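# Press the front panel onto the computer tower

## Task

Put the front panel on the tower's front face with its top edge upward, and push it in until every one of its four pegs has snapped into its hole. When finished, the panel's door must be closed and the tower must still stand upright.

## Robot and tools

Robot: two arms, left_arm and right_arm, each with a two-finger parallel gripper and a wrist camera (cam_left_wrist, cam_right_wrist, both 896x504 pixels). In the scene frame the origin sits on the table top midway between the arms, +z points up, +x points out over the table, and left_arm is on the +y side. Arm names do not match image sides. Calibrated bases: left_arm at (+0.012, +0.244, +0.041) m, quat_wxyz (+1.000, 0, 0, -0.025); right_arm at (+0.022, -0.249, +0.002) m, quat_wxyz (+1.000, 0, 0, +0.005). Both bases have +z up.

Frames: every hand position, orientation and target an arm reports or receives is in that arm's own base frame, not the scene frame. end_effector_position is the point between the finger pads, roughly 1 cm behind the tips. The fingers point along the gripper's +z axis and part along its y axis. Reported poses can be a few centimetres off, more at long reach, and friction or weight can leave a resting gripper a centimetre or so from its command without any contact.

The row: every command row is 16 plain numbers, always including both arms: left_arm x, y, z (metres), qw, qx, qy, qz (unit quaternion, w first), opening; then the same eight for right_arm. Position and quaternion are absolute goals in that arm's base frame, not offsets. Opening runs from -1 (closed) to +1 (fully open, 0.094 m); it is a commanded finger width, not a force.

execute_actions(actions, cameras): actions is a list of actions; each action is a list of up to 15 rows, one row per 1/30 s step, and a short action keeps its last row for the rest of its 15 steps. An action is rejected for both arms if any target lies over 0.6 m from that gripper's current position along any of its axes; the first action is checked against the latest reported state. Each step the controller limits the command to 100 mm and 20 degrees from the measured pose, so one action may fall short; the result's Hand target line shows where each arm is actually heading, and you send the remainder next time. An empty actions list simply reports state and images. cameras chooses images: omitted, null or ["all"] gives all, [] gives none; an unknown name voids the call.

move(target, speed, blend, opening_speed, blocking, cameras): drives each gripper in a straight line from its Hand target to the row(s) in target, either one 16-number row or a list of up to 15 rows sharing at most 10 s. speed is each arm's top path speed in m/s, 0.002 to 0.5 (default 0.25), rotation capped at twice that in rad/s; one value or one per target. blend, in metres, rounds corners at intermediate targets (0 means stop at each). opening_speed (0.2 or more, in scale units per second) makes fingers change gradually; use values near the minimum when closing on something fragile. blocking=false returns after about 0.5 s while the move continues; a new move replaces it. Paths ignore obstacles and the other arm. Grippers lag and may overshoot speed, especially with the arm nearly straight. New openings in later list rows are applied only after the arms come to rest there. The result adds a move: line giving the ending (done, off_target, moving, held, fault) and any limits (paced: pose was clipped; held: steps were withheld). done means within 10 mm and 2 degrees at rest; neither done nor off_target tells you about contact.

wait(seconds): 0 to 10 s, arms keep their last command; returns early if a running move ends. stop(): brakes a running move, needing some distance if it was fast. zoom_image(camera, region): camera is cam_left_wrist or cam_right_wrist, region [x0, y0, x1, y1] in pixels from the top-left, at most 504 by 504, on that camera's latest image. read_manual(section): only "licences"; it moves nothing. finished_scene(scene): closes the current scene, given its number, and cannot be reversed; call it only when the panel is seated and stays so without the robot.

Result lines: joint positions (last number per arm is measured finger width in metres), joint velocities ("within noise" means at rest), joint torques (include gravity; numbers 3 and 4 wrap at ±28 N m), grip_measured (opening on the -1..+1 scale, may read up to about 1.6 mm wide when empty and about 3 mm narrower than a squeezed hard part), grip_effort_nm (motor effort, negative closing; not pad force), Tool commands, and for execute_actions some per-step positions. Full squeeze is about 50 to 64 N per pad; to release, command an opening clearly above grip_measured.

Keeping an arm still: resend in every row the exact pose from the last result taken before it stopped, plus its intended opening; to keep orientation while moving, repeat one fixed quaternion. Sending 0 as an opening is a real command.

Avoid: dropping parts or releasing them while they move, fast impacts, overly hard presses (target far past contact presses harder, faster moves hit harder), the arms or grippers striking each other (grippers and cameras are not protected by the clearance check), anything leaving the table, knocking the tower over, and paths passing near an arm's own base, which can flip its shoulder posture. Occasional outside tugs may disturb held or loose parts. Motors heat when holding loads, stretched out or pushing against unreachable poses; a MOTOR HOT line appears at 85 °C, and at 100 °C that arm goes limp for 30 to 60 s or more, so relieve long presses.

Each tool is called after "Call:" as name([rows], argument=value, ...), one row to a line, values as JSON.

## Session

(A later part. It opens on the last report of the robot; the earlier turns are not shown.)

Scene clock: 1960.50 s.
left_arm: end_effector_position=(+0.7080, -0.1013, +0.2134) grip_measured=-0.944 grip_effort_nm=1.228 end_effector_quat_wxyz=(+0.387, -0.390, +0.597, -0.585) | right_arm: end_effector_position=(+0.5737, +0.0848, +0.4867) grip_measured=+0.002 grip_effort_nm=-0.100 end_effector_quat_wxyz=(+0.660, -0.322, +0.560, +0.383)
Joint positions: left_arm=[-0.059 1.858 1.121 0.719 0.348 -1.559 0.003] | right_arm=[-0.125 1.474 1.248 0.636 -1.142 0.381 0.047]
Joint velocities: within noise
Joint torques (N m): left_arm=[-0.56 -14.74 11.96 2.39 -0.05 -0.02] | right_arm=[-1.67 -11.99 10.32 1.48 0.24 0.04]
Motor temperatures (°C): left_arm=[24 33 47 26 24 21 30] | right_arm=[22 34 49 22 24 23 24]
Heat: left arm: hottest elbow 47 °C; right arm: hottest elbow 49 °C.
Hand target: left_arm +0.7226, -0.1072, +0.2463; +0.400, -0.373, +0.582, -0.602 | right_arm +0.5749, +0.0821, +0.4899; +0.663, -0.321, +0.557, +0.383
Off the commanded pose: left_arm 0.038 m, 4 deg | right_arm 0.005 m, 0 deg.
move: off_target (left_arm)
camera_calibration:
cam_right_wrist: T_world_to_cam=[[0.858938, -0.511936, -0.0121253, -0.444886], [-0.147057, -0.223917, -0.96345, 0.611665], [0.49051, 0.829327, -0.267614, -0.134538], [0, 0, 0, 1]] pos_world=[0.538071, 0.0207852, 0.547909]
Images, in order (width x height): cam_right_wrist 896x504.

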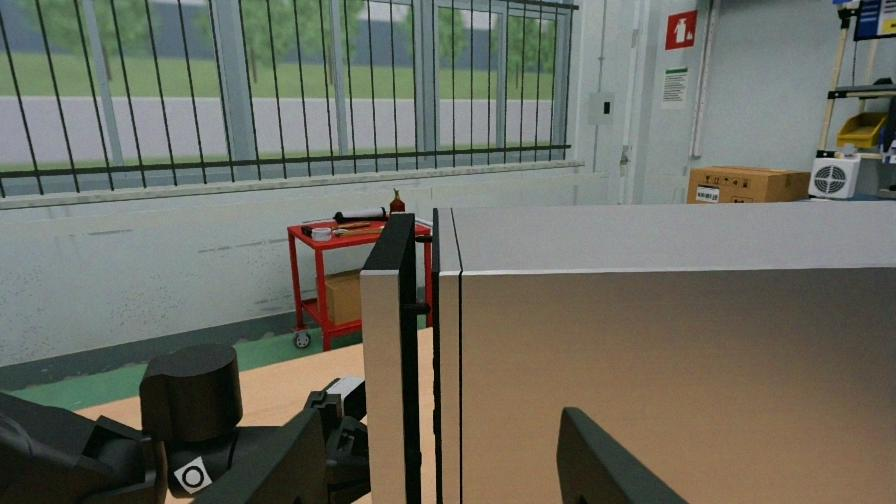

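Call:
zoom_image(camera="cam_right_wrist", region=[380, 200, 480, 250])

Call:
zoom_image(camera="cam_right_wrist", region=[355, 255, 465, 285])

Scaled by 5.040 from the camera's 896x504 image, which has a finer 1280x720 frame.

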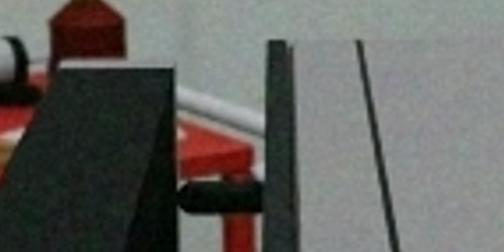

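Scaled by 4.582 from the camera's 896x504 image, which has a finer 1280x720 frame.

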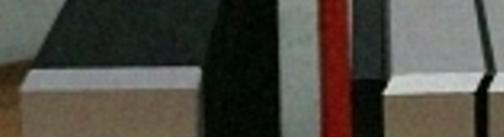

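Call:
zoom_image(camera="cam_right_wrist", region=[385, 200, 445, 230])

Call:
zoom_image(camera="cam_right_wrist", region=[355, 260, 445, 280])

Scaled by 8.400 from the camera's 896x504 image, which has a finer 1280x720 frame.

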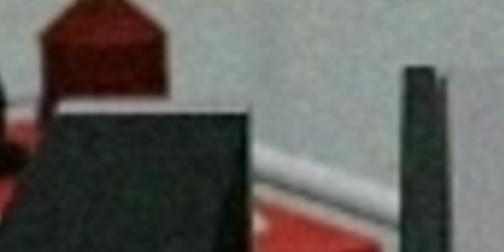

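Scaled by 5.600 from the camera's 896x504 image, which has a finer 1280x720 frame.

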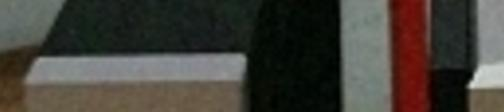

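Call:
move(target=[0.7268, -0.1082, 0.2460, 0.41380, -0.36392, 0.58353, -0.59649, -0.72, 0.575, 0.082, 0.490, 0.66341, -0.32139, 0.55667, 0.38302, 0.0], speed=0.03, cameras=["cam_right_wrist"])

Scene clock: 2136.30 s.
left_arm: end_effector_position=(+0.7087, -0.1007, +0.2121) grip_measured=-0.944 grip_effort_nm=1.233 end_effector_quat_wxyz=(+0.390, -0.392, +0.596, -0.582) | right_arm: end_effector_position=(+0.5737, +0.0848, +0.4867) grip_measured=+0.002 grip_effort_nm=-0.090 end_effector_quat_wxyz=(+0.660, -0.322, +0.560, +0.383)
Joint positions: left_arm=[-0.061 1.86 1.121 0.719 0.337 -1.555 0.003] | right_arm=[-0.125 1.474 1.248 0.636 -1.142 0.381 0.047]
Joint velocities: within noise
Joint torques (N m): left_arm=[-0.73 -14.92 11.96 2.92 -0.07 0.22] | right_arm=[-1.9 -12.63 10.44 1.54 0.28 0.06]
Motor temperatures (°C): left_arm=[24 31 47 26 24 21 30] | right_arm=[22 33 48 22 24 23 24]
Heat: left arm: hottest elbow 47 °C; right arm: hottest elbow 48 °C.
Hand target: left_arm +0.7235, -0.1077, +0.2463; +0.414, -0.364, +0.583, -0.596 | right_arm +0.5749, +0.0821, +0.4899; +0.663, -0.321, +0.557, +0.383
Off the commanded pose: left_arm 0.039 m, 5 deg | right_arm 0.005 m, 0 deg.
move: off_target (left_arm)
camera_calibration:
cam_right_wrist: T_world_to_cam=[[0.858938, -0.511936, -0.0121253, -0.444886], [-0.147057, -0.223917, -0.96345, 0.611665], [0.49051, 0.829327, -0.267614, -0.134538], [0, 0, 0, 1]] pos_world=[0.538071, 0.0207852, 0.547909]
Images, in order (width x height): cam_right_wrist 896x504.

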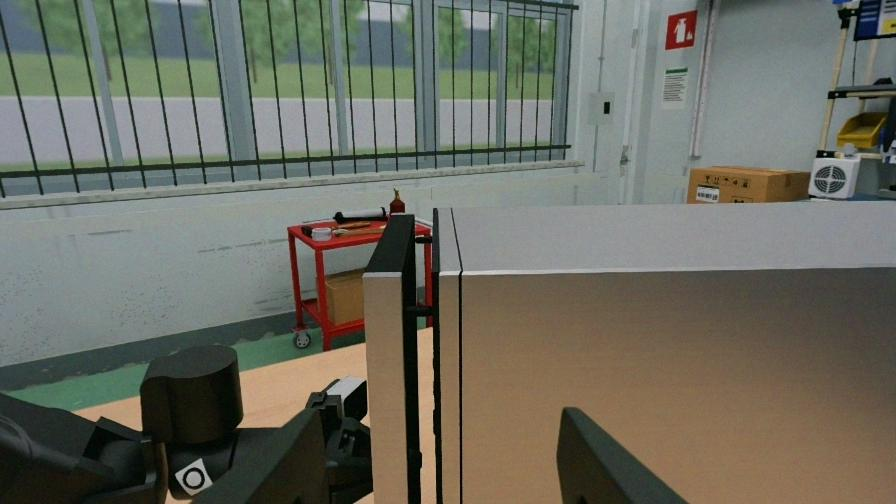

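Call:
move(target=[0.7292, -0.1100, 0.2470, 0.41775, -0.35904, 0.58133, -0.59884, -0.72, 0.575, 0.082, 0.490, 0.66341, -0.32139, 0.55667, 0.38302, 0.0], speed=0.03, cameras=["cam_right_wrist"])

Scene clock: 2149.37 s.
left_arm: end_effector_position=(+0.7100, -0.1012, +0.2117) grip_measured=-0.944 grip_effort_nm=1.219 end_effector_quat_wxyz=(+0.392, -0.391, +0.596, -0.582) | right_arm: end_effector_position=(+0.5737, +0.0848, +0.4867) grip_measured=+0.002 grip_effort_nm=-0.100 end_effector_quat_wxyz=(+0.660, -0.322, +0.560, +0.383)
Joint positions: left_arm=[-0.062 1.865 1.124 0.724 0.336 -1.554 0.003] | right_arm=[-0.125 1.474 1.248 0.636 -1.142 0.381 0.047]
Joint velocities: within noise
Joint torques (N m): left_arm=[-1.14 -14.74 12.14 3.11 -0.05 0.25] | right_arm=[-1.26 -12.34 10.55 1.61 0.29 0.07]
Motor temperatures (°C): left_arm=[24 31 47 26 24 21 30] | right_arm=[22 33 48 22 24 23 24]
Heat: left arm: hottest elbow 47 °C; right arm: hottest elbow 48 °C.
Hand target: left_arm +0.7255, -0.1097, +0.2473; +0.418, -0.359, +0.581, -0.599 | right_arm +0.5749, +0.0821, +0.4899; +0.663, -0.321, +0.557, +0.383
Off the commanded pose: left_arm 0.041 m, 5 deg | right_arm 0.005 m, 0 deg.
move: off_target (left_arm)
camera_calibration:
cam_right_wrist: T_world_to_cam=[[0.858938, -0.511936, -0.0121253, -0.444886], [-0.147057, -0.223917, -0.96345, 0.611665], [0.49051, 0.829327, -0.267614, -0.134538], [0, 0, 0, 1]] pos_world=[0.538071, 0.0207852, 0.547909]
Images, in order (width x height): cam_right_wrist 896x504.

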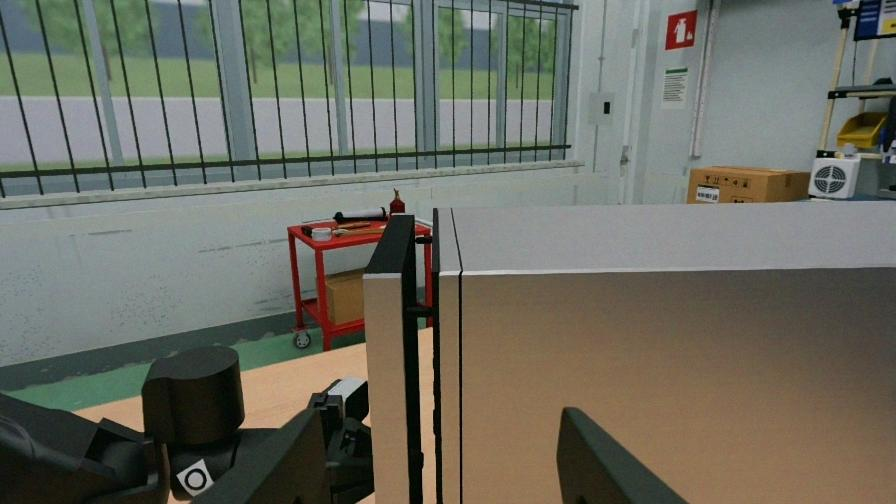

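Call:
zoom_image(camera="cam_right_wrist", region=[350, 195, 490, 335])

Scaled by 3.600 from the camera's 896x504 image, which has a finer 1280x720 frame.

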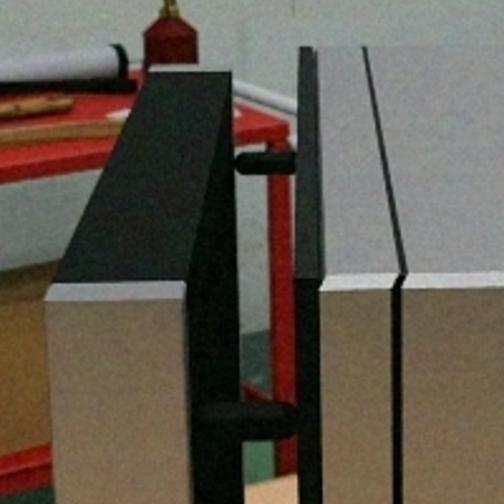

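Call:
move(target=[0.7331, -0.1126, 0.2485, 0.41912, -0.35568, 0.58041, -0.60079, -0.72, 0.575, 0.082, 0.490, 0.66341, -0.32139, 0.55667, 0.38302, 0.0], speed=0.03, cameras=["cam_right_wrist"])

Call:
zoom_image(camera="cam_right_wrist", region=[350, 195, 490, 335])

Scene clock: 2178.73 s.
left_arm: end_effector_position=(+0.7104, -0.1011, +0.2116) grip_measured=-0.944 grip_effort_nm=1.233 end_effector_quat_wxyz=(+0.392, -0.390, +0.595, -0.583) | right_arm: end_effector_position=(+0.5737, +0.0848, +0.4867) grip_measured=+0.002 grip_effort_nm=-0.095 end_effector_quat_wxyz=(+0.660, -0.322, +0.560, +0.383)
Joint positions: left_arm=[-0.062 1.867 1.125 0.728 0.336 -1.554 0.003] | right_arm=[-0.125 1.474 1.248 0.636 -1.142 0.381 0.047]
Joint velocities: within noise
Joint torques (N m): left_arm=[-0.85 -14.45 12.85 3.14 -0.06 0.25] | right_arm=[-1.67 -12.28 10.37 1.4 0.25 0.09]
Motor temperatures (°C): left_arm=[24 32 50 26 24 22 30] | right_arm=[22 33 48 22 24 23 24]
Heat: left arm: hottest elbow 50 °C; right arm: hottest elbow 48 °C.
Hand target: left_arm +0.7285, -0.1121, +0.2486; +0.419, -0.356, +0.580, -0.601 | right_arm +0.5749, +0.0821, +0.4899; +0.663, -0.321, +0.557, +0.383
Off the commanded pose: left_arm 0.045 m, 6 deg | right_arm 0.005 m, 0 deg.
move: off_target (left_arm)
camera_calibration:
cam_right_wrist: T_world_to_cam=[[0.858938, -0.511936, -0.0121253, -0.444886], [-0.147057, -0.223917, -0.96345, 0.611665], [0.49051, 0.829327, -0.267614, -0.134538], [0, 0, 0, 1]] pos_world=[0.538071, 0.0207852, 0.547909]
Images, in order (width x height): cam_right_wrist 896x504.

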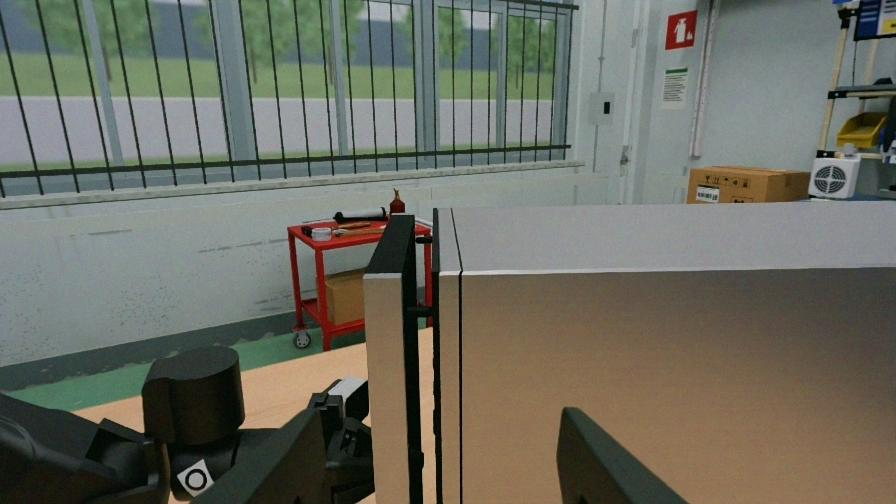

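Scaled by 3.600 from the camera's 896x504 image, which has a finer 1280x720 frame.

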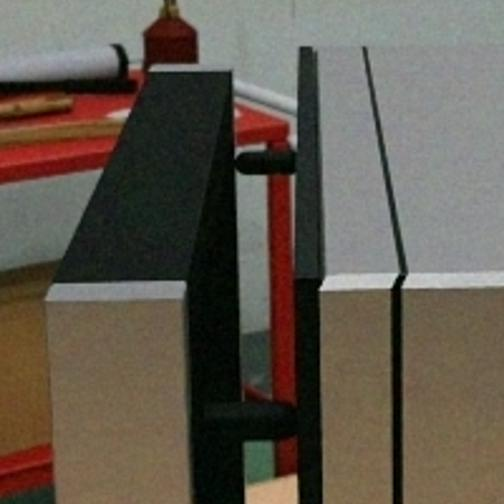

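Call:
move([
  [0.6886, -0.0868, 0.2475, 0.41604, -0.35868, 0.58531, -0.59640, -0.72, 0.575, 0.082, 0.490, 0.66341, -0.32139, 0.55667, 0.38302, 0.0],
  [0.7248, -0.1079, 0.2475, 0.41604, -0.35868, 0.58531, -0.59640, -0.72, 0.575, 0.082, 0.490, 0.66341, -0.32139, 0.55667, 0.38302, 0.0],
], speed=0.04, cameras=["cam_right_wrist"])

Call:
zoom_image(camera="cam_right_wrist", region=[350, 195, 490, 335])

Scene clock: 2212.47 s.
left_arm: end_effector_position=(+0.7066, -0.1026, +0.2125) grip_measured=-0.944 grip_effort_nm=1.223 end_effector_quat_wxyz=(+0.394, -0.383, +0.598, -0.583) | right_arm: end_effector_position=(+0.5737, +0.0848, +0.4867) grip_measured=+0.002 grip_effort_nm=-0.100 end_effector_quat_wxyz=(+0.660, -0.322, +0.560, +0.383)
Joint positions: left_arm=[-0.062 1.86 1.115 0.735 0.345 -1.544 0.003] | right_arm=[-0.125 1.474 1.248 0.636 -1.142 0.381 0.047]
Joint velocities: within noise
Joint torques (N m): left_arm=[-0.26 -15.21 12.05 2.37 -0.08 0.2] | right_arm=[-1.55 -12.69 10.58 1.62 0.27 0.09]
Motor temperatures (°C): left_arm=[24 32 49 26 24 22 30] | right_arm=[22 33 48 22 24 23 24]
Heat: left arm: hottest elbow 49 °C; right arm: hottest elbow 48 °C.
Hand target: left_arm +0.7215, -0.1077, +0.2477; +0.416, -0.359, +0.585, -0.596 | right_arm +0.5749, +0.0821, +0.4899; +0.663, -0.321, +0.557, +0.383
Off the commanded pose: left_arm 0.040 m, 4 deg | right_arm 0.005 m, 0 deg.
move: off_target (left_arm)
camera_calibration:
cam_right_wrist: T_world_to_cam=[[0.858938, -0.511936, -0.0121253, -0.444886], [-0.147057, -0.223917, -0.96345, 0.611665], [0.49051, 0.829327, -0.267614, -0.134538], [0, 0, 0, 1]] pos_world=[0.538071, 0.0207852, 0.547909]
Images, in order (width x height): cam_right_wrist 896x504.

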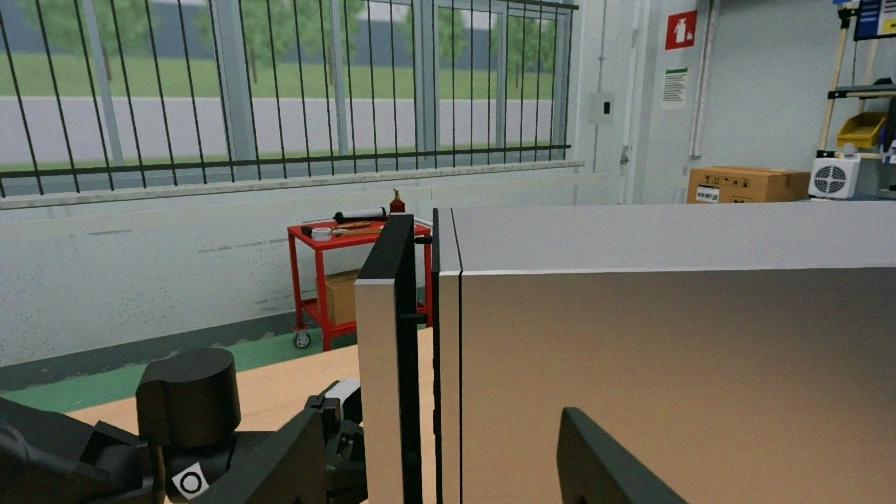

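Scaled by 3.600 from the camera's 896x504 image, which has a finer 1280x720 frame.

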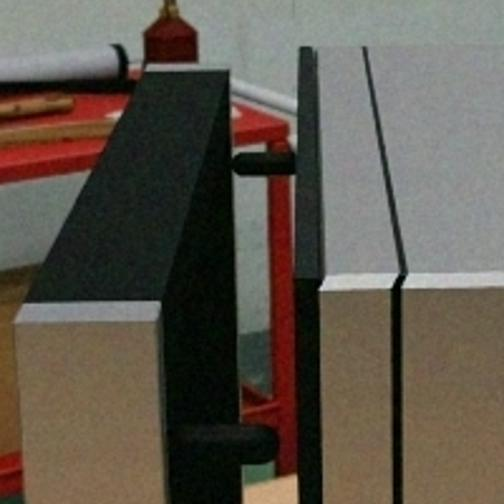

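Call:
execute_actions(actions=[], cameras=["cam_right_wrist"])

Call:
zoom_image(camera="cam_right_wrist", region=[350, 195, 490, 335])

Scene clock: 2258.90 s.
left_arm: end_effector_position=(+0.7066, -0.1026, +0.2125) grip_measured=-0.944 grip_effort_nm=1.238 end_effector_quat_wxyz=(+0.394, -0.384, +0.598, -0.583) | right_arm: end_effector_position=(+0.5737, +0.0848, +0.4867) grip_measured=+0.002 grip_effort_nm=-0.100 end_effector_quat_wxyz=(+0.660, -0.322, +0.560, +0.383)
Joint positions: left_arm=[-0.062 1.86 1.115 0.735 0.345 -1.544 0.003] | right_arm=[-0.125 1.474 1.248 0.636 -1.142 0.381 0.047]
Joint velocities: within noise
Joint torques (N m): left_arm=[-0.67 -15.15 12.01 2.51 -0.11 0.23] | right_arm=[-0.5 -12.4 10.47 1.61 0.28 0.1]
Motor temperatures (°C): left_arm=[24 33 48 26 24 22 30] | right_arm=[22 33 48 22 24 23 24]
Heat: left arm: hottest elbow 48 °C; right arm: hottest elbow 48 °C.
Hand target: left_arm +0.7216, -0.1076, +0.2477; +0.416, -0.359, +0.585, -0.596 | right_arm +0.5749, +0.0821, +0.4899; +0.663, -0.321, +0.557, +0.383
Tool commands: left_gripper/opening=-0.72 right_gripper/opening=+0.0
Off the commanded pose: left_arm 0.040 m, 4 deg | right_arm 0.005 m, 0 deg.
camera_calibration:
cam_right_wrist: T_world_to_cam=[[0.858938, -0.511936, -0.0121253, -0.444886], [-0.147057, -0.223917, -0.96345, 0.611665], [0.49051, 0.829327, -0.267614, -0.134538], [0, 0, 0, 1]] pos_world=[0.538071, 0.0207852, 0.547909]
Images, in order (width x height): cam_right_wrist 896x504.

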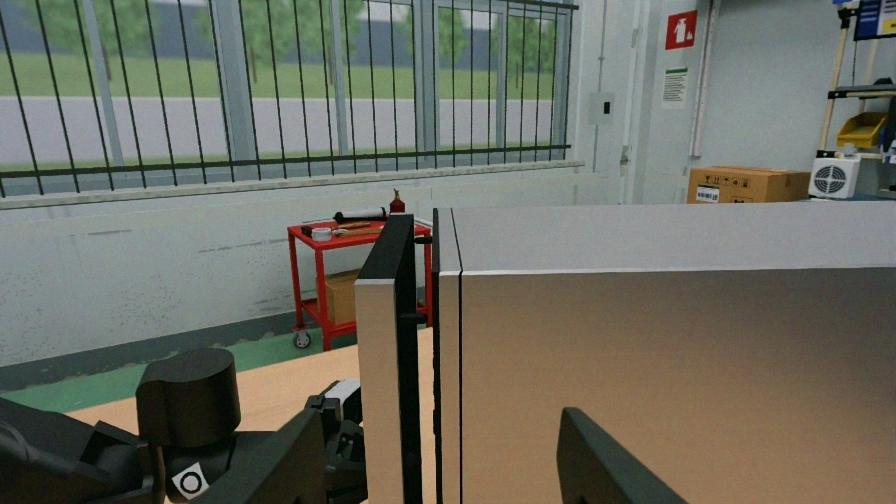

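Scaled by 3.600 from the camera's 896x504 image, which has a finer 1280x720 frame.

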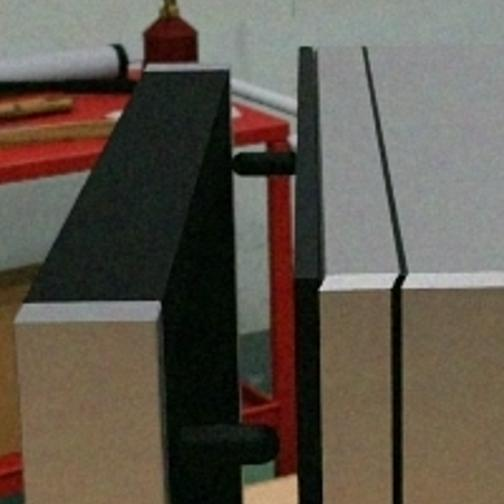

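Call:
move([
  [0.6841, -0.0847, 0.2495, 0.406632, -0.366809, 0.580235, -0.602854, -0.72, 0.575, 0.082, 0.490, 0.66341, -0.32139, 0.55667, 0.38302, 0.0],
  [0.7252, -0.1069, 0.2495, 0.406632, -0.366809, 0.580235, -0.602854, -0.72, 0.575, 0.082, 0.490, 0.66341, -0.32139, 0.55667, 0.38302, 0.0],
], speed=[0.1, 0.06], cameras=["cam_right_wrist"])

Call:
zoom_image(camera="cam_right_wrist", region=[350, 195, 490, 335])

Scene clock: 2281.97 s.
left_arm: end_effector_position=(+0.7072, -0.1011, +0.2131) grip_measured=-0.944 grip_effort_nm=1.228 end_effector_quat_wxyz=(+0.391, -0.386, +0.597, -0.584) | right_arm: end_effector_position=(+0.5737, +0.0848, +0.4867) grip_measured=+0.002 grip_effort_nm=-0.100 end_effector_quat_wxyz=(+0.660, -0.322, +0.560, +0.384)
Joint positions: left_arm=[-0.059 1.859 1.117 0.73 0.348 -1.552 0.003] | right_arm=[-0.125 1.474 1.248 0.636 -1.142 0.381 0.047]
Joint velocities: within noise
Joint torques (N m): left_arm=[-0.21 -15.56 12.07 2.43 -0.02 -0.01] | right_arm=[-2.14 -12.1 10.39 1.4 0.3 0.06]
Motor temperatures (°C): left_arm=[24 33 48 26 24 22 30] | right_arm=[22 33 48 22 24 23 24]
Heat: left arm: hottest elbow 48 °C; right arm: hottest elbow 48 °C.
Hand target: left_arm +0.7219, -0.1064, +0.2496; +0.406, -0.367, +0.580, -0.603 | right_arm +0.5749, +0.0821, +0.4899; +0.663, -0.321, +0.557, +0.383
Off the commanded pose: left_arm 0.041 m, 4 deg | right_arm 0.005 m, 1 deg.
move: off_target (left_arm)
camera_calibration:
cam_right_wrist: T_world_to_cam=[[0.858966, -0.511879, -0.0125014, -0.444724], [-0.147357, -0.223745, -0.963444, 0.611819], [0.49037, 0.829408, -0.267619, -0.134463], [0, 0, 0, 1]] pos_world=[0.538095, 0.0207714, 0.547909]
Images, in order (width x height): cam_right_wrist 896x504.

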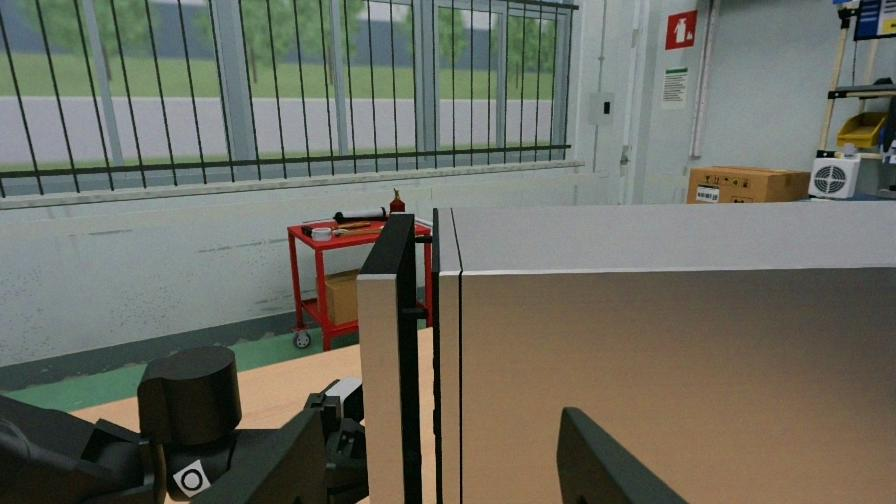

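Scaled by 3.600 from the camera's 896x504 image, which has a finer 1280x720 frame.

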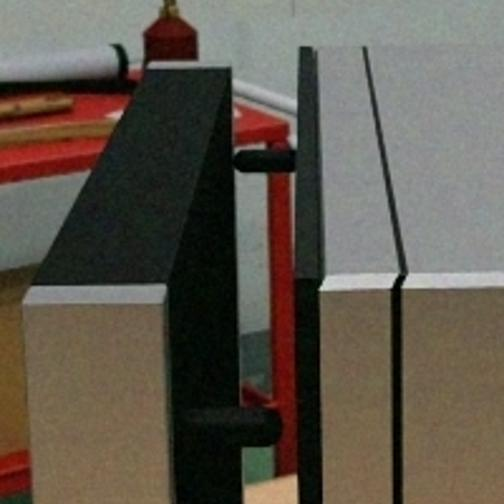

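Call:
move(target=[0.7277, -0.1092, 0.2525, 0.406632, -0.366809, 0.580235, -0.602854, -0.72, 0.575, 0.082, 0.490, 0.66341, -0.32139, 0.55667, 0.38302, 0.0], speed=0.03, cameras=["cam_right_wrist"])

Call:
zoom_image(camera="cam_right_wrist", region=[350, 195, 490, 335])

Scene clock: 2304.63 s.
left_arm: end_effector_position=(+0.7098, -0.1030, +0.2164) grip_measured=-0.944 grip_effort_nm=1.223 end_effector_quat_wxyz=(+0.391, -0.386, +0.597, -0.585) | right_arm: end_effector_position=(+0.5737, +0.0848, +0.4867) grip_measured=+0.002 grip_effort_nm=-0.100 end_effector_quat_wxyz=(+0.660, -0.322, +0.560, +0.384)
Joint positions: left_arm=[-0.062 1.859 1.128 0.721 0.346 -1.552 0.003] | right_arm=[-0.125 1.474 1.248 0.636 -1.142 0.381 0.047]
Joint velocities: within noise
Joint torques (N m): left_arm=[-0.67 -15.27 12.05 2.43 -0.08 0] | right_arm=[-1.49 -12.57 10.56 1.58 0.28 0.09]
Motor temperatures (°C): left_arm=[24 32 51 26 24 22 30] | right_arm=[22 33 48 22 24 23 24]
Heat: left arm: hottest elbow 51 °C; right arm: hottest elbow 48 °C.
Hand target: left_arm +0.7244, -0.1089, +0.2526; +0.406, -0.367, +0.580, -0.603 | right_arm +0.5749, +0.0821, +0.4899; +0.663, -0.321, +0.557, +0.383
Off the commanded pose: left_arm 0.041 m, 4 deg | right_arm 0.005 m, 1 deg.
move: off_target (left_arm)
camera_calibration:
cam_right_wrist: T_world_to_cam=[[0.858966, -0.511879, -0.0125014, -0.444724], [-0.147357, -0.223745, -0.963444, 0.611819], [0.49037, 0.829408, -0.267619, -0.134463], [0, 0, 0, 1]] pos_world=[0.538095, 0.0207714, 0.547909]
Images, in order (width x height): cam_right_wrist 896x504.

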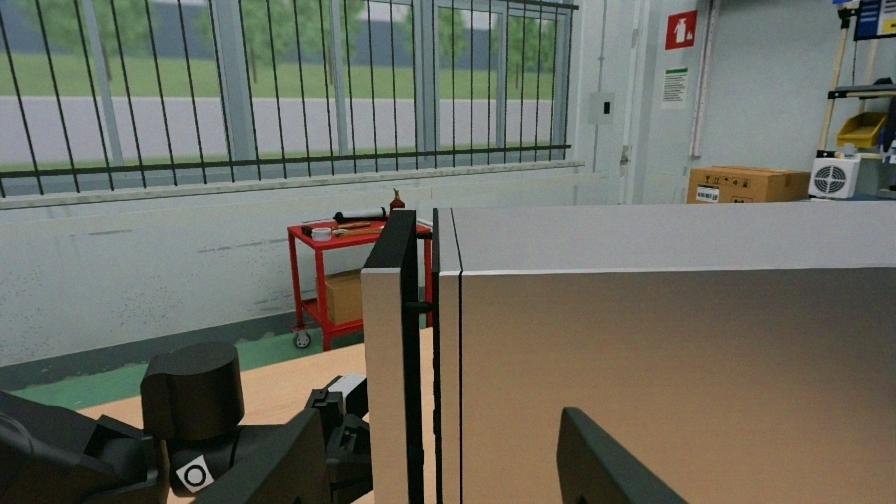

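Scaled by 3.600 from the camera's 896x504 image, which has a finer 1280x720 frame.

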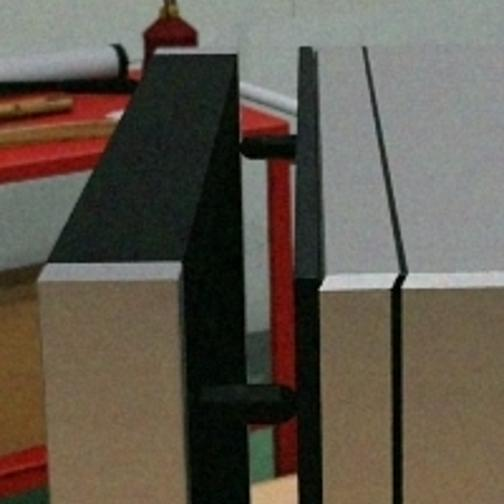

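Call:
move(target=[0.7282, -0.1095, 0.2507, 0.406632, -0.366809, 0.580235, -0.602854, -0.72, 0.575, 0.082, 0.490, 0.66341, -0.32139, 0.55667, 0.38302, 0.0], speed=0.03, cameras=["cam_right_wrist"])

Call:
zoom_image(camera="cam_right_wrist", region=[350, 195, 490, 335])

Scene clock: 2344.40 s.
left_arm: end_effector_position=(+0.7099, -0.1032, +0.2167) grip_measured=-0.944 grip_effort_nm=1.233 end_effector_quat_wxyz=(+0.391, -0.386, +0.597, -0.585) | right_arm: end_effector_position=(+0.5737, +0.0848, +0.4867) grip_measured=+0.002 grip_effort_nm=-0.095 end_effector_quat_wxyz=(+0.660, -0.322, +0.560, +0.384)
Joint positions: left_arm=[-0.063 1.859 1.128 0.72 0.345 -1.552 0.003] | right_arm=[-0.125 1.474 1.248 0.636 -1.142 0.381 0.047]
Joint velocities: within noise
Joint torques (N m): left_arm=[-0.26 -15.38 12.11 2.52 -0.07 -0.01] | right_arm=[-1.79 -12.57 10.45 1.54 0.27 0.07]
Motor temperatures (°C): left_arm=[24 31 53 26 24 21 30] | right_arm=[22 33 48 22 24 23 24]
Heat: left arm: hottest elbow 53 °C; right arm: hottest elbow 48 °C.
Hand target: left_arm +0.7249, -0.1092, +0.2511; +0.407, -0.367, +0.580, -0.603 | right_arm +0.5749, +0.0821, +0.4899; +0.663, -0.321, +0.557, +0.383
Off the commanded pose: left_arm 0.039 m, 4 deg | right_arm 0.005 m, 1 deg.
move: off_target (left_arm)
camera_calibration:
cam_right_wrist: T_world_to_cam=[[0.858966, -0.511879, -0.0125014, -0.444724], [-0.147357, -0.223745, -0.963444, 0.611819], [0.49037, 0.829408, -0.267619, -0.134463], [0, 0, 0, 1]] pos_world=[0.538095, 0.0207714, 0.547909]
Images, in order (width x height): cam_right_wrist 896x504.

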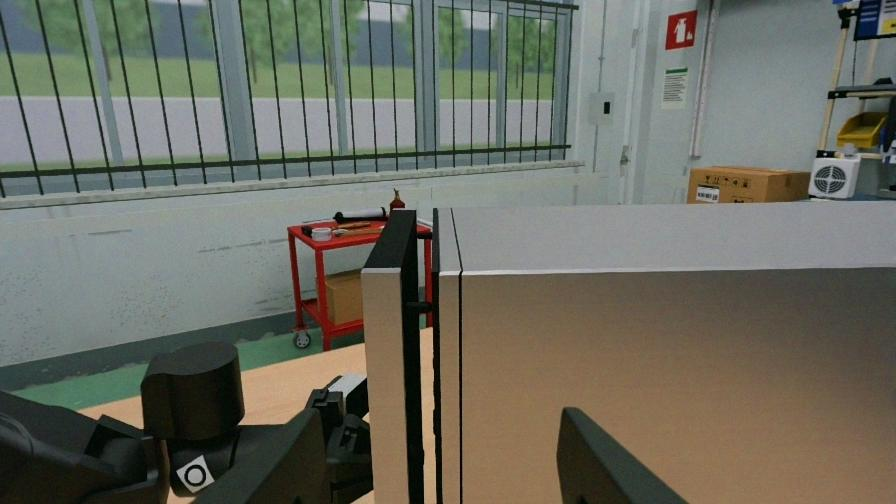

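Scaled by 3.600 from the camera's 896x504 image, which has a finer 1280x720 frame.

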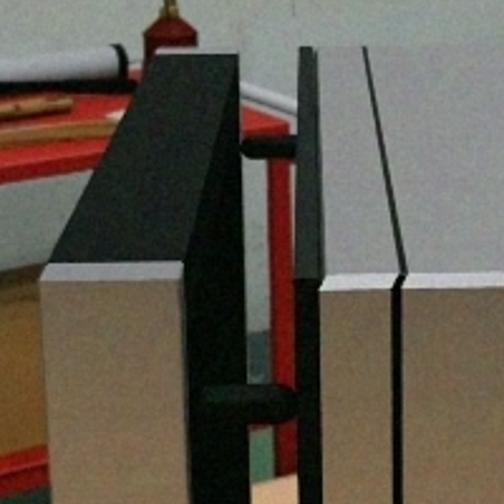

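Call:
move(target=[0.7291, -0.1101, 0.2483, 0.406632, -0.366809, 0.580235, -0.602854, -0.72, 0.575, 0.082, 0.490, 0.66341, -0.32139, 0.55667, 0.38302, 0.0], speed=0.03, cameras=["cam_right_wrist"])

Call:
zoom_image(camera="cam_right_wrist", region=[350, 195, 490, 335])

Scene clock: 2356.00 s.
left_arm: end_effector_position=(+0.7113, -0.1031, +0.2153) grip_measured=-0.944 grip_effort_nm=1.228 end_effector_quat_wxyz=(+0.391, -0.386, +0.597, -0.585) | right_arm: end_effector_position=(+0.5737, +0.0848, +0.4867) grip_measured=+0.002 grip_effort_nm=-0.105 end_effector_quat_wxyz=(+0.660, -0.322, +0.560, +0.384)
Joint positions: left_arm=[-0.063 1.864 1.132 0.72 0.345 -1.552 0.003] | right_arm=[-0.125 1.474 1.248 0.636 -1.142 0.381 0.047]
Joint velocities: within noise
Joint torques (N m): left_arm=[-0.44 -15.09 12 2.71 -0.09 0.03] | right_arm=[-1.79 -12.69 10.47 1.46 0.25 0.1]
Motor temperatures (°C): left_arm=[24 32 53 26 24 21 30] | right_arm=[22 33 48 22 24 23 24]
Heat: left arm: hottest elbow 53 °C; right arm: hottest elbow 48 °C.
Hand target: left_arm +0.7259, -0.1096, +0.2484; +0.406, -0.367, +0.580, -0.603 | right_arm +0.5749, +0.0821, +0.4899; +0.663, -0.321, +0.557, +0.383
Off the commanded pose: left_arm 0.038 m, 4 deg | right_arm 0.005 m, 1 deg.
move: off_target (left_arm)
camera_calibration:
cam_right_wrist: T_world_to_cam=[[0.858966, -0.511879, -0.0125014, -0.444724], [-0.147357, -0.223745, -0.963444, 0.611819], [0.49037, 0.829408, -0.267619, -0.134463], [0, 0, 0, 1]] pos_world=[0.538095, 0.0207714, 0.547909]
Images, in order (width x height): cam_right_wrist 896x504.

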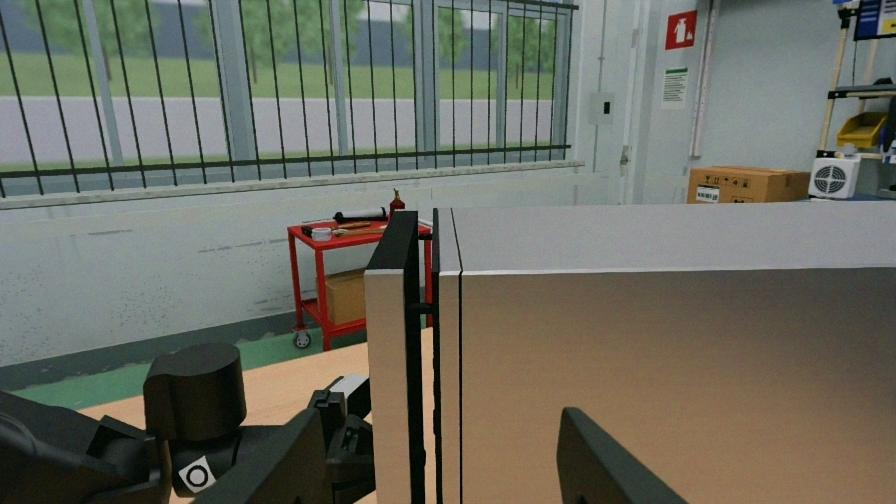

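Scaled by 3.600 from the camera's 896x504 image, which has a finer 1280x720 frame.

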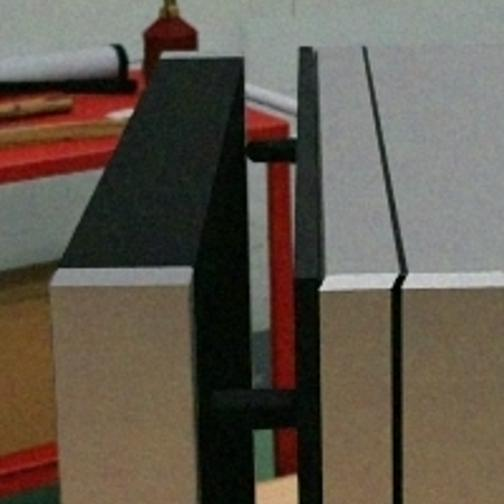

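Call:
move(target=[0.7318, -0.1118, 0.2477, 0.414226, -0.359437, 0.584828, -0.597658, -0.72, 0.575, 0.082, 0.490, 0.66341, -0.32139, 0.55667, 0.38302, 0.0], speed=0.03, cameras=["cam_right_wrist"])

Call:
zoom_image(camera="cam_right_wrist", region=[350, 195, 490, 335])

Scene clock: 2418.50 s.
left_arm: end_effector_position=(+0.7140, -0.1048, +0.2153) grip_measured=-0.944 grip_effort_nm=1.233 end_effector_quat_wxyz=(+0.393, -0.385, +0.597, -0.584) | right_arm: end_effector_position=(+0.5737, +0.0848, +0.4867) grip_measured=+0.002 grip_effort_nm=-0.095 end_effector_quat_wxyz=(+0.660, -0.322, +0.560, +0.384)
Joint positions: left_arm=[-0.066 1.87 1.141 0.72 0.34 -1.55 0.003] | right_arm=[-0.125 1.474 1.248 0.636 -1.142 0.381 0.047]
Joint velocities: within noise
Joint torques (N m): left_arm=[-0.97 -14.97 12.03 2.65 -0.07 0.23] | right_arm=[-2.02 -12.57 10.29 1.66 0.27 0.05]
Motor temperatures (°C): left_arm=[24 32 49 26 24 21 30] | right_arm=[22 33 47 22 24 23 24]
Heat: left arm: hottest elbow 49 °C; right arm: hottest elbow 47 °C.
Hand target: left_arm +0.7287, -0.1115, +0.2479; +0.414, -0.360, +0.585, -0.598 | right_arm +0.5749, +0.0821, +0.4899; +0.663, -0.321, +0.557, +0.383
Off the commanded pose: left_arm 0.038 m, 4 deg | right_arm 0.005 m, 1 deg.
move: off_target (left_arm)
camera_calibration:
cam_right_wrist: T_world_to_cam=[[0.858966, -0.511879, -0.0125014, -0.444724], [-0.147357, -0.223745, -0.963444, 0.611819], [0.49037, 0.829408, -0.267619, -0.134463], [0, 0, 0, 1]] pos_world=[0.538095, 0.0207714, 0.547909]
Images, in order (width x height): cam_right_wrist 896x504.

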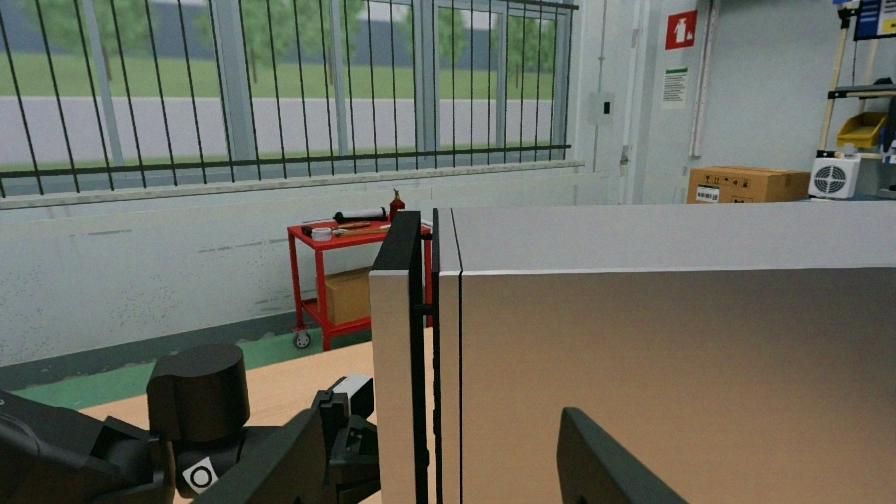

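Scaled by 3.600 from the camera's 896x504 image, which has a finer 1280x720 frame.

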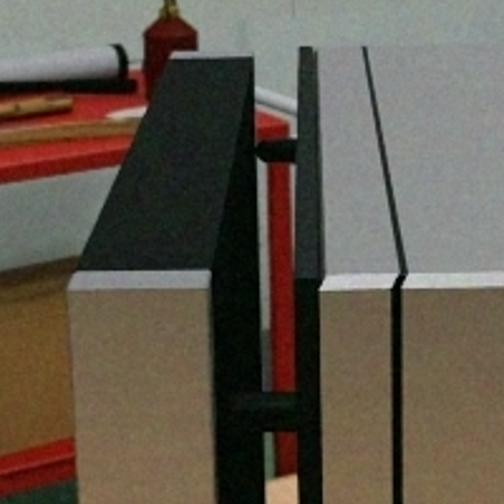

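Call:
move(target=[0.7354, -0.1140, 0.2473, 0.414226, -0.359437, 0.584828, -0.597658, -0.72, 0.575, 0.082, 0.490, 0.66341, -0.32139, 0.55667, 0.38302, 0.0], speed=0.03, cameras=["cam_right_wrist"])

Call:
zoom_image(camera="cam_right_wrist", region=[350, 195, 490, 335])

Scene clock: 2429.67 s.
left_arm: end_effector_position=(+0.7178, -0.1062, +0.2153) grip_measured=-0.944 grip_effort_nm=1.228 end_effector_quat_wxyz=(+0.394, -0.385, +0.596, -0.585) | right_arm: end_effector_position=(+0.5737, +0.0848, +0.4867) grip_measured=+0.002 grip_effort_nm=-0.095 end_effector_quat_wxyz=(+0.660, -0.322, +0.560, +0.384)
Joint positions: left_arm=[-0.068 1.879 1.152 0.72 0.337 -1.55 0.003] | right_arm=[-0.125 1.474 1.248 0.636 -1.142 0.381 0.047]
Joint velocities: within noise
Joint torques (N m): left_arm=[-0.79 -15.5 12.04 2.45 -0.08 0.22] | right_arm=[-1.61 -12.45 10.33 1.46 0.27 0.12]
Motor temperatures (°C): left_arm=[24 32 50 26 24 21 30] | right_arm=[22 33 47 22 24 23 24]
Heat: left arm: hottest elbow 50 °C; right arm: hottest elbow 47 °C.
Hand target: left_arm +0.7323, -0.1136, +0.2474; +0.414, -0.360, +0.585, -0.598 | right_arm +0.5749, +0.0821, +0.4899; +0.663, -0.321, +0.557, +0.383
Off the commanded pose: left_arm 0.037 m, 4 deg | right_arm 0.005 m, 1 deg.
move: off_target (left_arm)
camera_calibration:
cam_right_wrist: T_world_to_cam=[[0.858966, -0.511879, -0.0125014, -0.444724], [-0.147357, -0.223745, -0.963444, 0.611819], [0.49037, 0.829408, -0.267619, -0.134463], [0, 0, 0, 1]] pos_world=[0.538095, 0.0207714, 0.547909]
Images, in order (width x height): cam_right_wrist 896x504.

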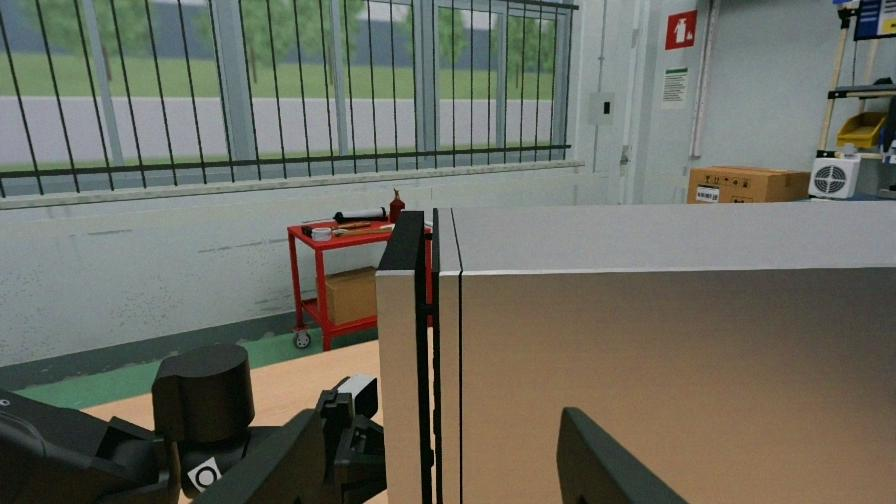

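Scaled by 3.600 from the camera's 896x504 image, which has a finer 1280x720 frame.

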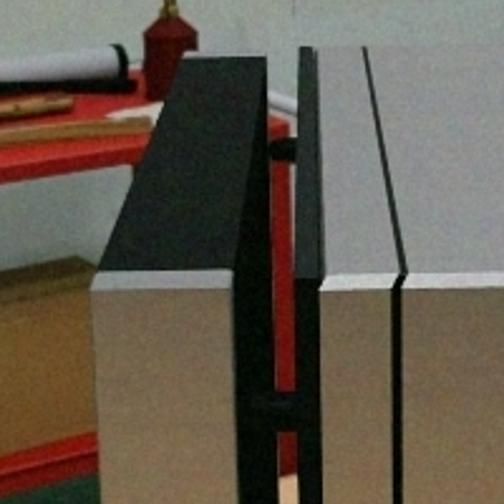

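Call:
move(target=[0.7390, -0.1160, 0.2470, 0.412659, -0.357905, 0.585768, -0.598742, -0.72, 0.575, 0.082, 0.490, 0.66341, -0.32139, 0.55667, 0.38302, 0.0], speed=0.03, cameras=["cam_right_wrist"])

Call:
zoom_image(camera="cam_right_wrist", region=[350, 195, 490, 335])

Scene clock: 2443.43 s.
left_arm: end_effector_position=(+0.7198, -0.1069, +0.2155) grip_measured=-0.944 grip_effort_nm=1.233 end_effector_quat_wxyz=(+0.394, -0.384, +0.595, -0.585) | right_arm: end_effector_position=(+0.5737, +0.0848, +0.4867) grip_measured=+0.002 grip_effort_nm=-0.105 end_effector_quat_wxyz=(+0.660, -0.322, +0.560, +0.384)
Joint positions: left_arm=[-0.069 1.884 1.159 0.72 0.337 -1.55 0.003] | right_arm=[-0.125 1.474 1.248 0.636 -1.142 0.381 0.047]
Joint velocities: within noise
Joint torques (N m): left_arm=[-0.73 -15.15 12.51 2.37 0.09 0.22] | right_arm=[-1.61 -12.63 10.47 1.61 0.24 0.1]
Motor temperatures (°C): left_arm=[24 33 49 26 24 22 30] | right_arm=[22 33 47 22 24 23 24]
Heat: left arm: hottest elbow 49 °C; right arm: hottest elbow 47 °C.
Hand target: left_arm +0.7356, -0.1155, +0.2471; +0.413, -0.358, +0.586, -0.599 | right_arm +0.5749, +0.0821, +0.4899; +0.663, -0.321, +0.557, +0.383
Off the commanded pose: left_arm 0.038 m, 4 deg | right_arm 0.005 m, 1 deg.
move: off_target (left_arm)
camera_calibration:
cam_right_wrist: T_world_to_cam=[[0.858966, -0.511879, -0.0125014, -0.444724], [-0.147357, -0.223745, -0.963444, 0.611819], [0.49037, 0.829408, -0.267619, -0.134463], [0, 0, 0, 1]] pos_world=[0.538095, 0.0207714, 0.547909]
Images, in order (width x height): cam_right_wrist 896x504.

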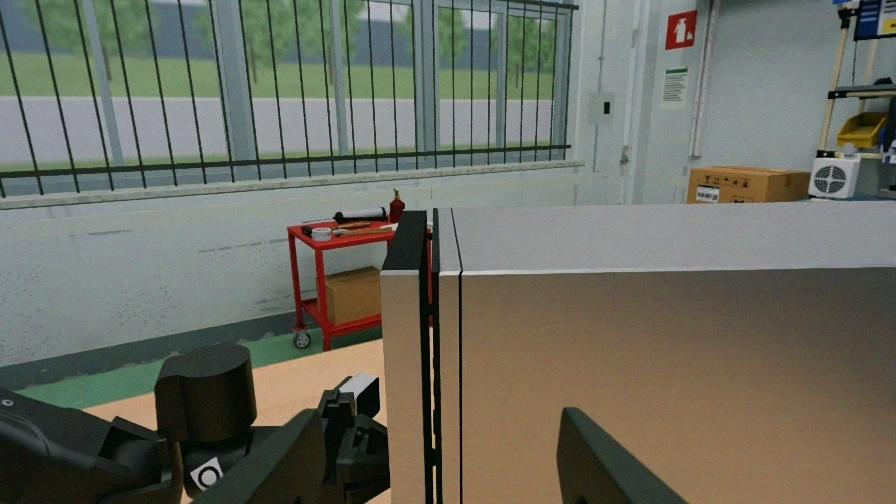

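Scaled by 3.600 from the camera's 896x504 image, which has a finer 1280x720 frame.

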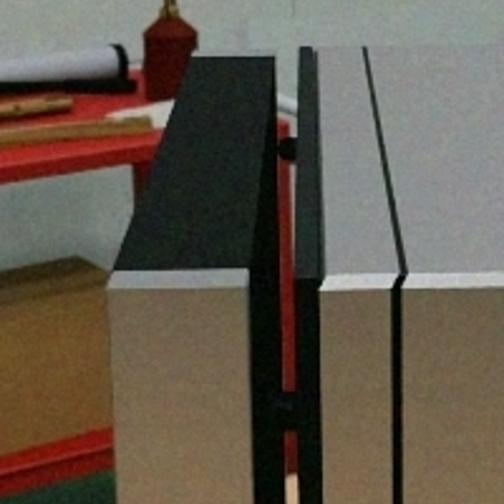

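Call:
move(target=[0.7453, -0.1192, 0.2470, 0.412659, -0.357905, 0.585768, -0.598742, -0.72, 0.575, 0.082, 0.490, 0.66341, -0.32139, 0.55667, 0.38302, 0.0], speed=0.03, cameras=["cam_right_wrist"])

Call:
zoom_image(camera="cam_right_wrist", region=[350, 195, 490, 335])

Scene clock: 2456.00 s.
left_arm: end_effector_position=(+0.7208, -0.1064, +0.2154) grip_measured=-0.944 grip_effort_nm=1.228 end_effector_quat_wxyz=(+0.394, -0.385, +0.595, -0.584) | right_arm: end_effector_position=(+0.5737, +0.0848, +0.4867) grip_measured=+0.002 grip_effort_nm=-0.085 end_effector_quat_wxyz=(+0.660, -0.322, +0.560, +0.384)
Joint positions: left_arm=[-0.069 1.885 1.162 0.717 0.334 -1.55 0.003] | right_arm=[-0.125 1.474 1.248 0.636 -1.142 0.381 0.047]
Joint velocities: within noise
Joint torques (N m): left_arm=[-1.08 -14.1 13.59 2.26 0.04 0.21] | right_arm=[-1.9 -12.34 10.44 1.51 0.27 0.08]
Motor temperatures (°C): left_arm=[24 33 49 26 24 22 30] | right_arm=[22 33 47 22 24 23 24]
Heat: left arm: hottest elbow 49 °C; right arm: hottest elbow 47 °C.
Hand target: left_arm +0.7407, -0.1186, +0.2472; +0.413, -0.358, +0.586, -0.599 | right_arm +0.5749, +0.0821, +0.4899; +0.663, -0.321, +0.557, +0.383
Off the commanded pose: left_arm 0.042 m, 4 deg | right_arm 0.005 m, 1 deg.
move: off_target (left_arm)
camera_calibration:
cam_right_wrist: T_world_to_cam=[[0.858966, -0.511879, -0.0125014, -0.444724], [-0.147357, -0.223745, -0.963444, 0.611819], [0.49037, 0.829408, -0.267619, -0.134463], [0, 0, 0, 1]] pos_world=[0.538095, 0.0207714, 0.547909]
Images, in order (width x height): cam_right_wrist 896x504.

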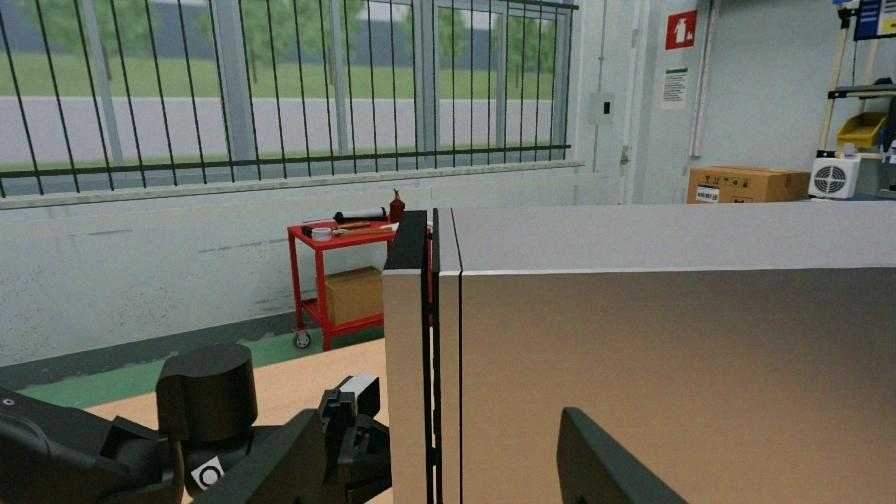

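Scaled by 3.600 from the camera's 896x504 image, which has a finer 1280x720 frame.

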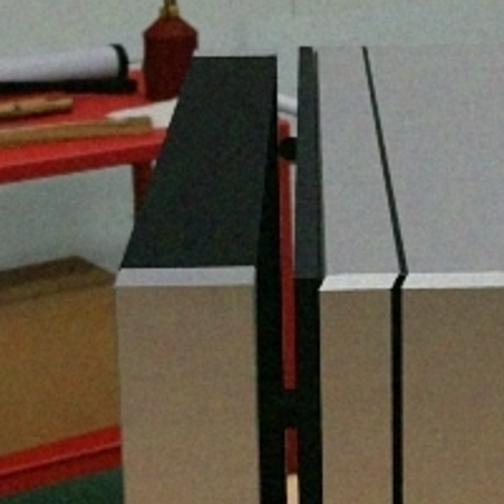

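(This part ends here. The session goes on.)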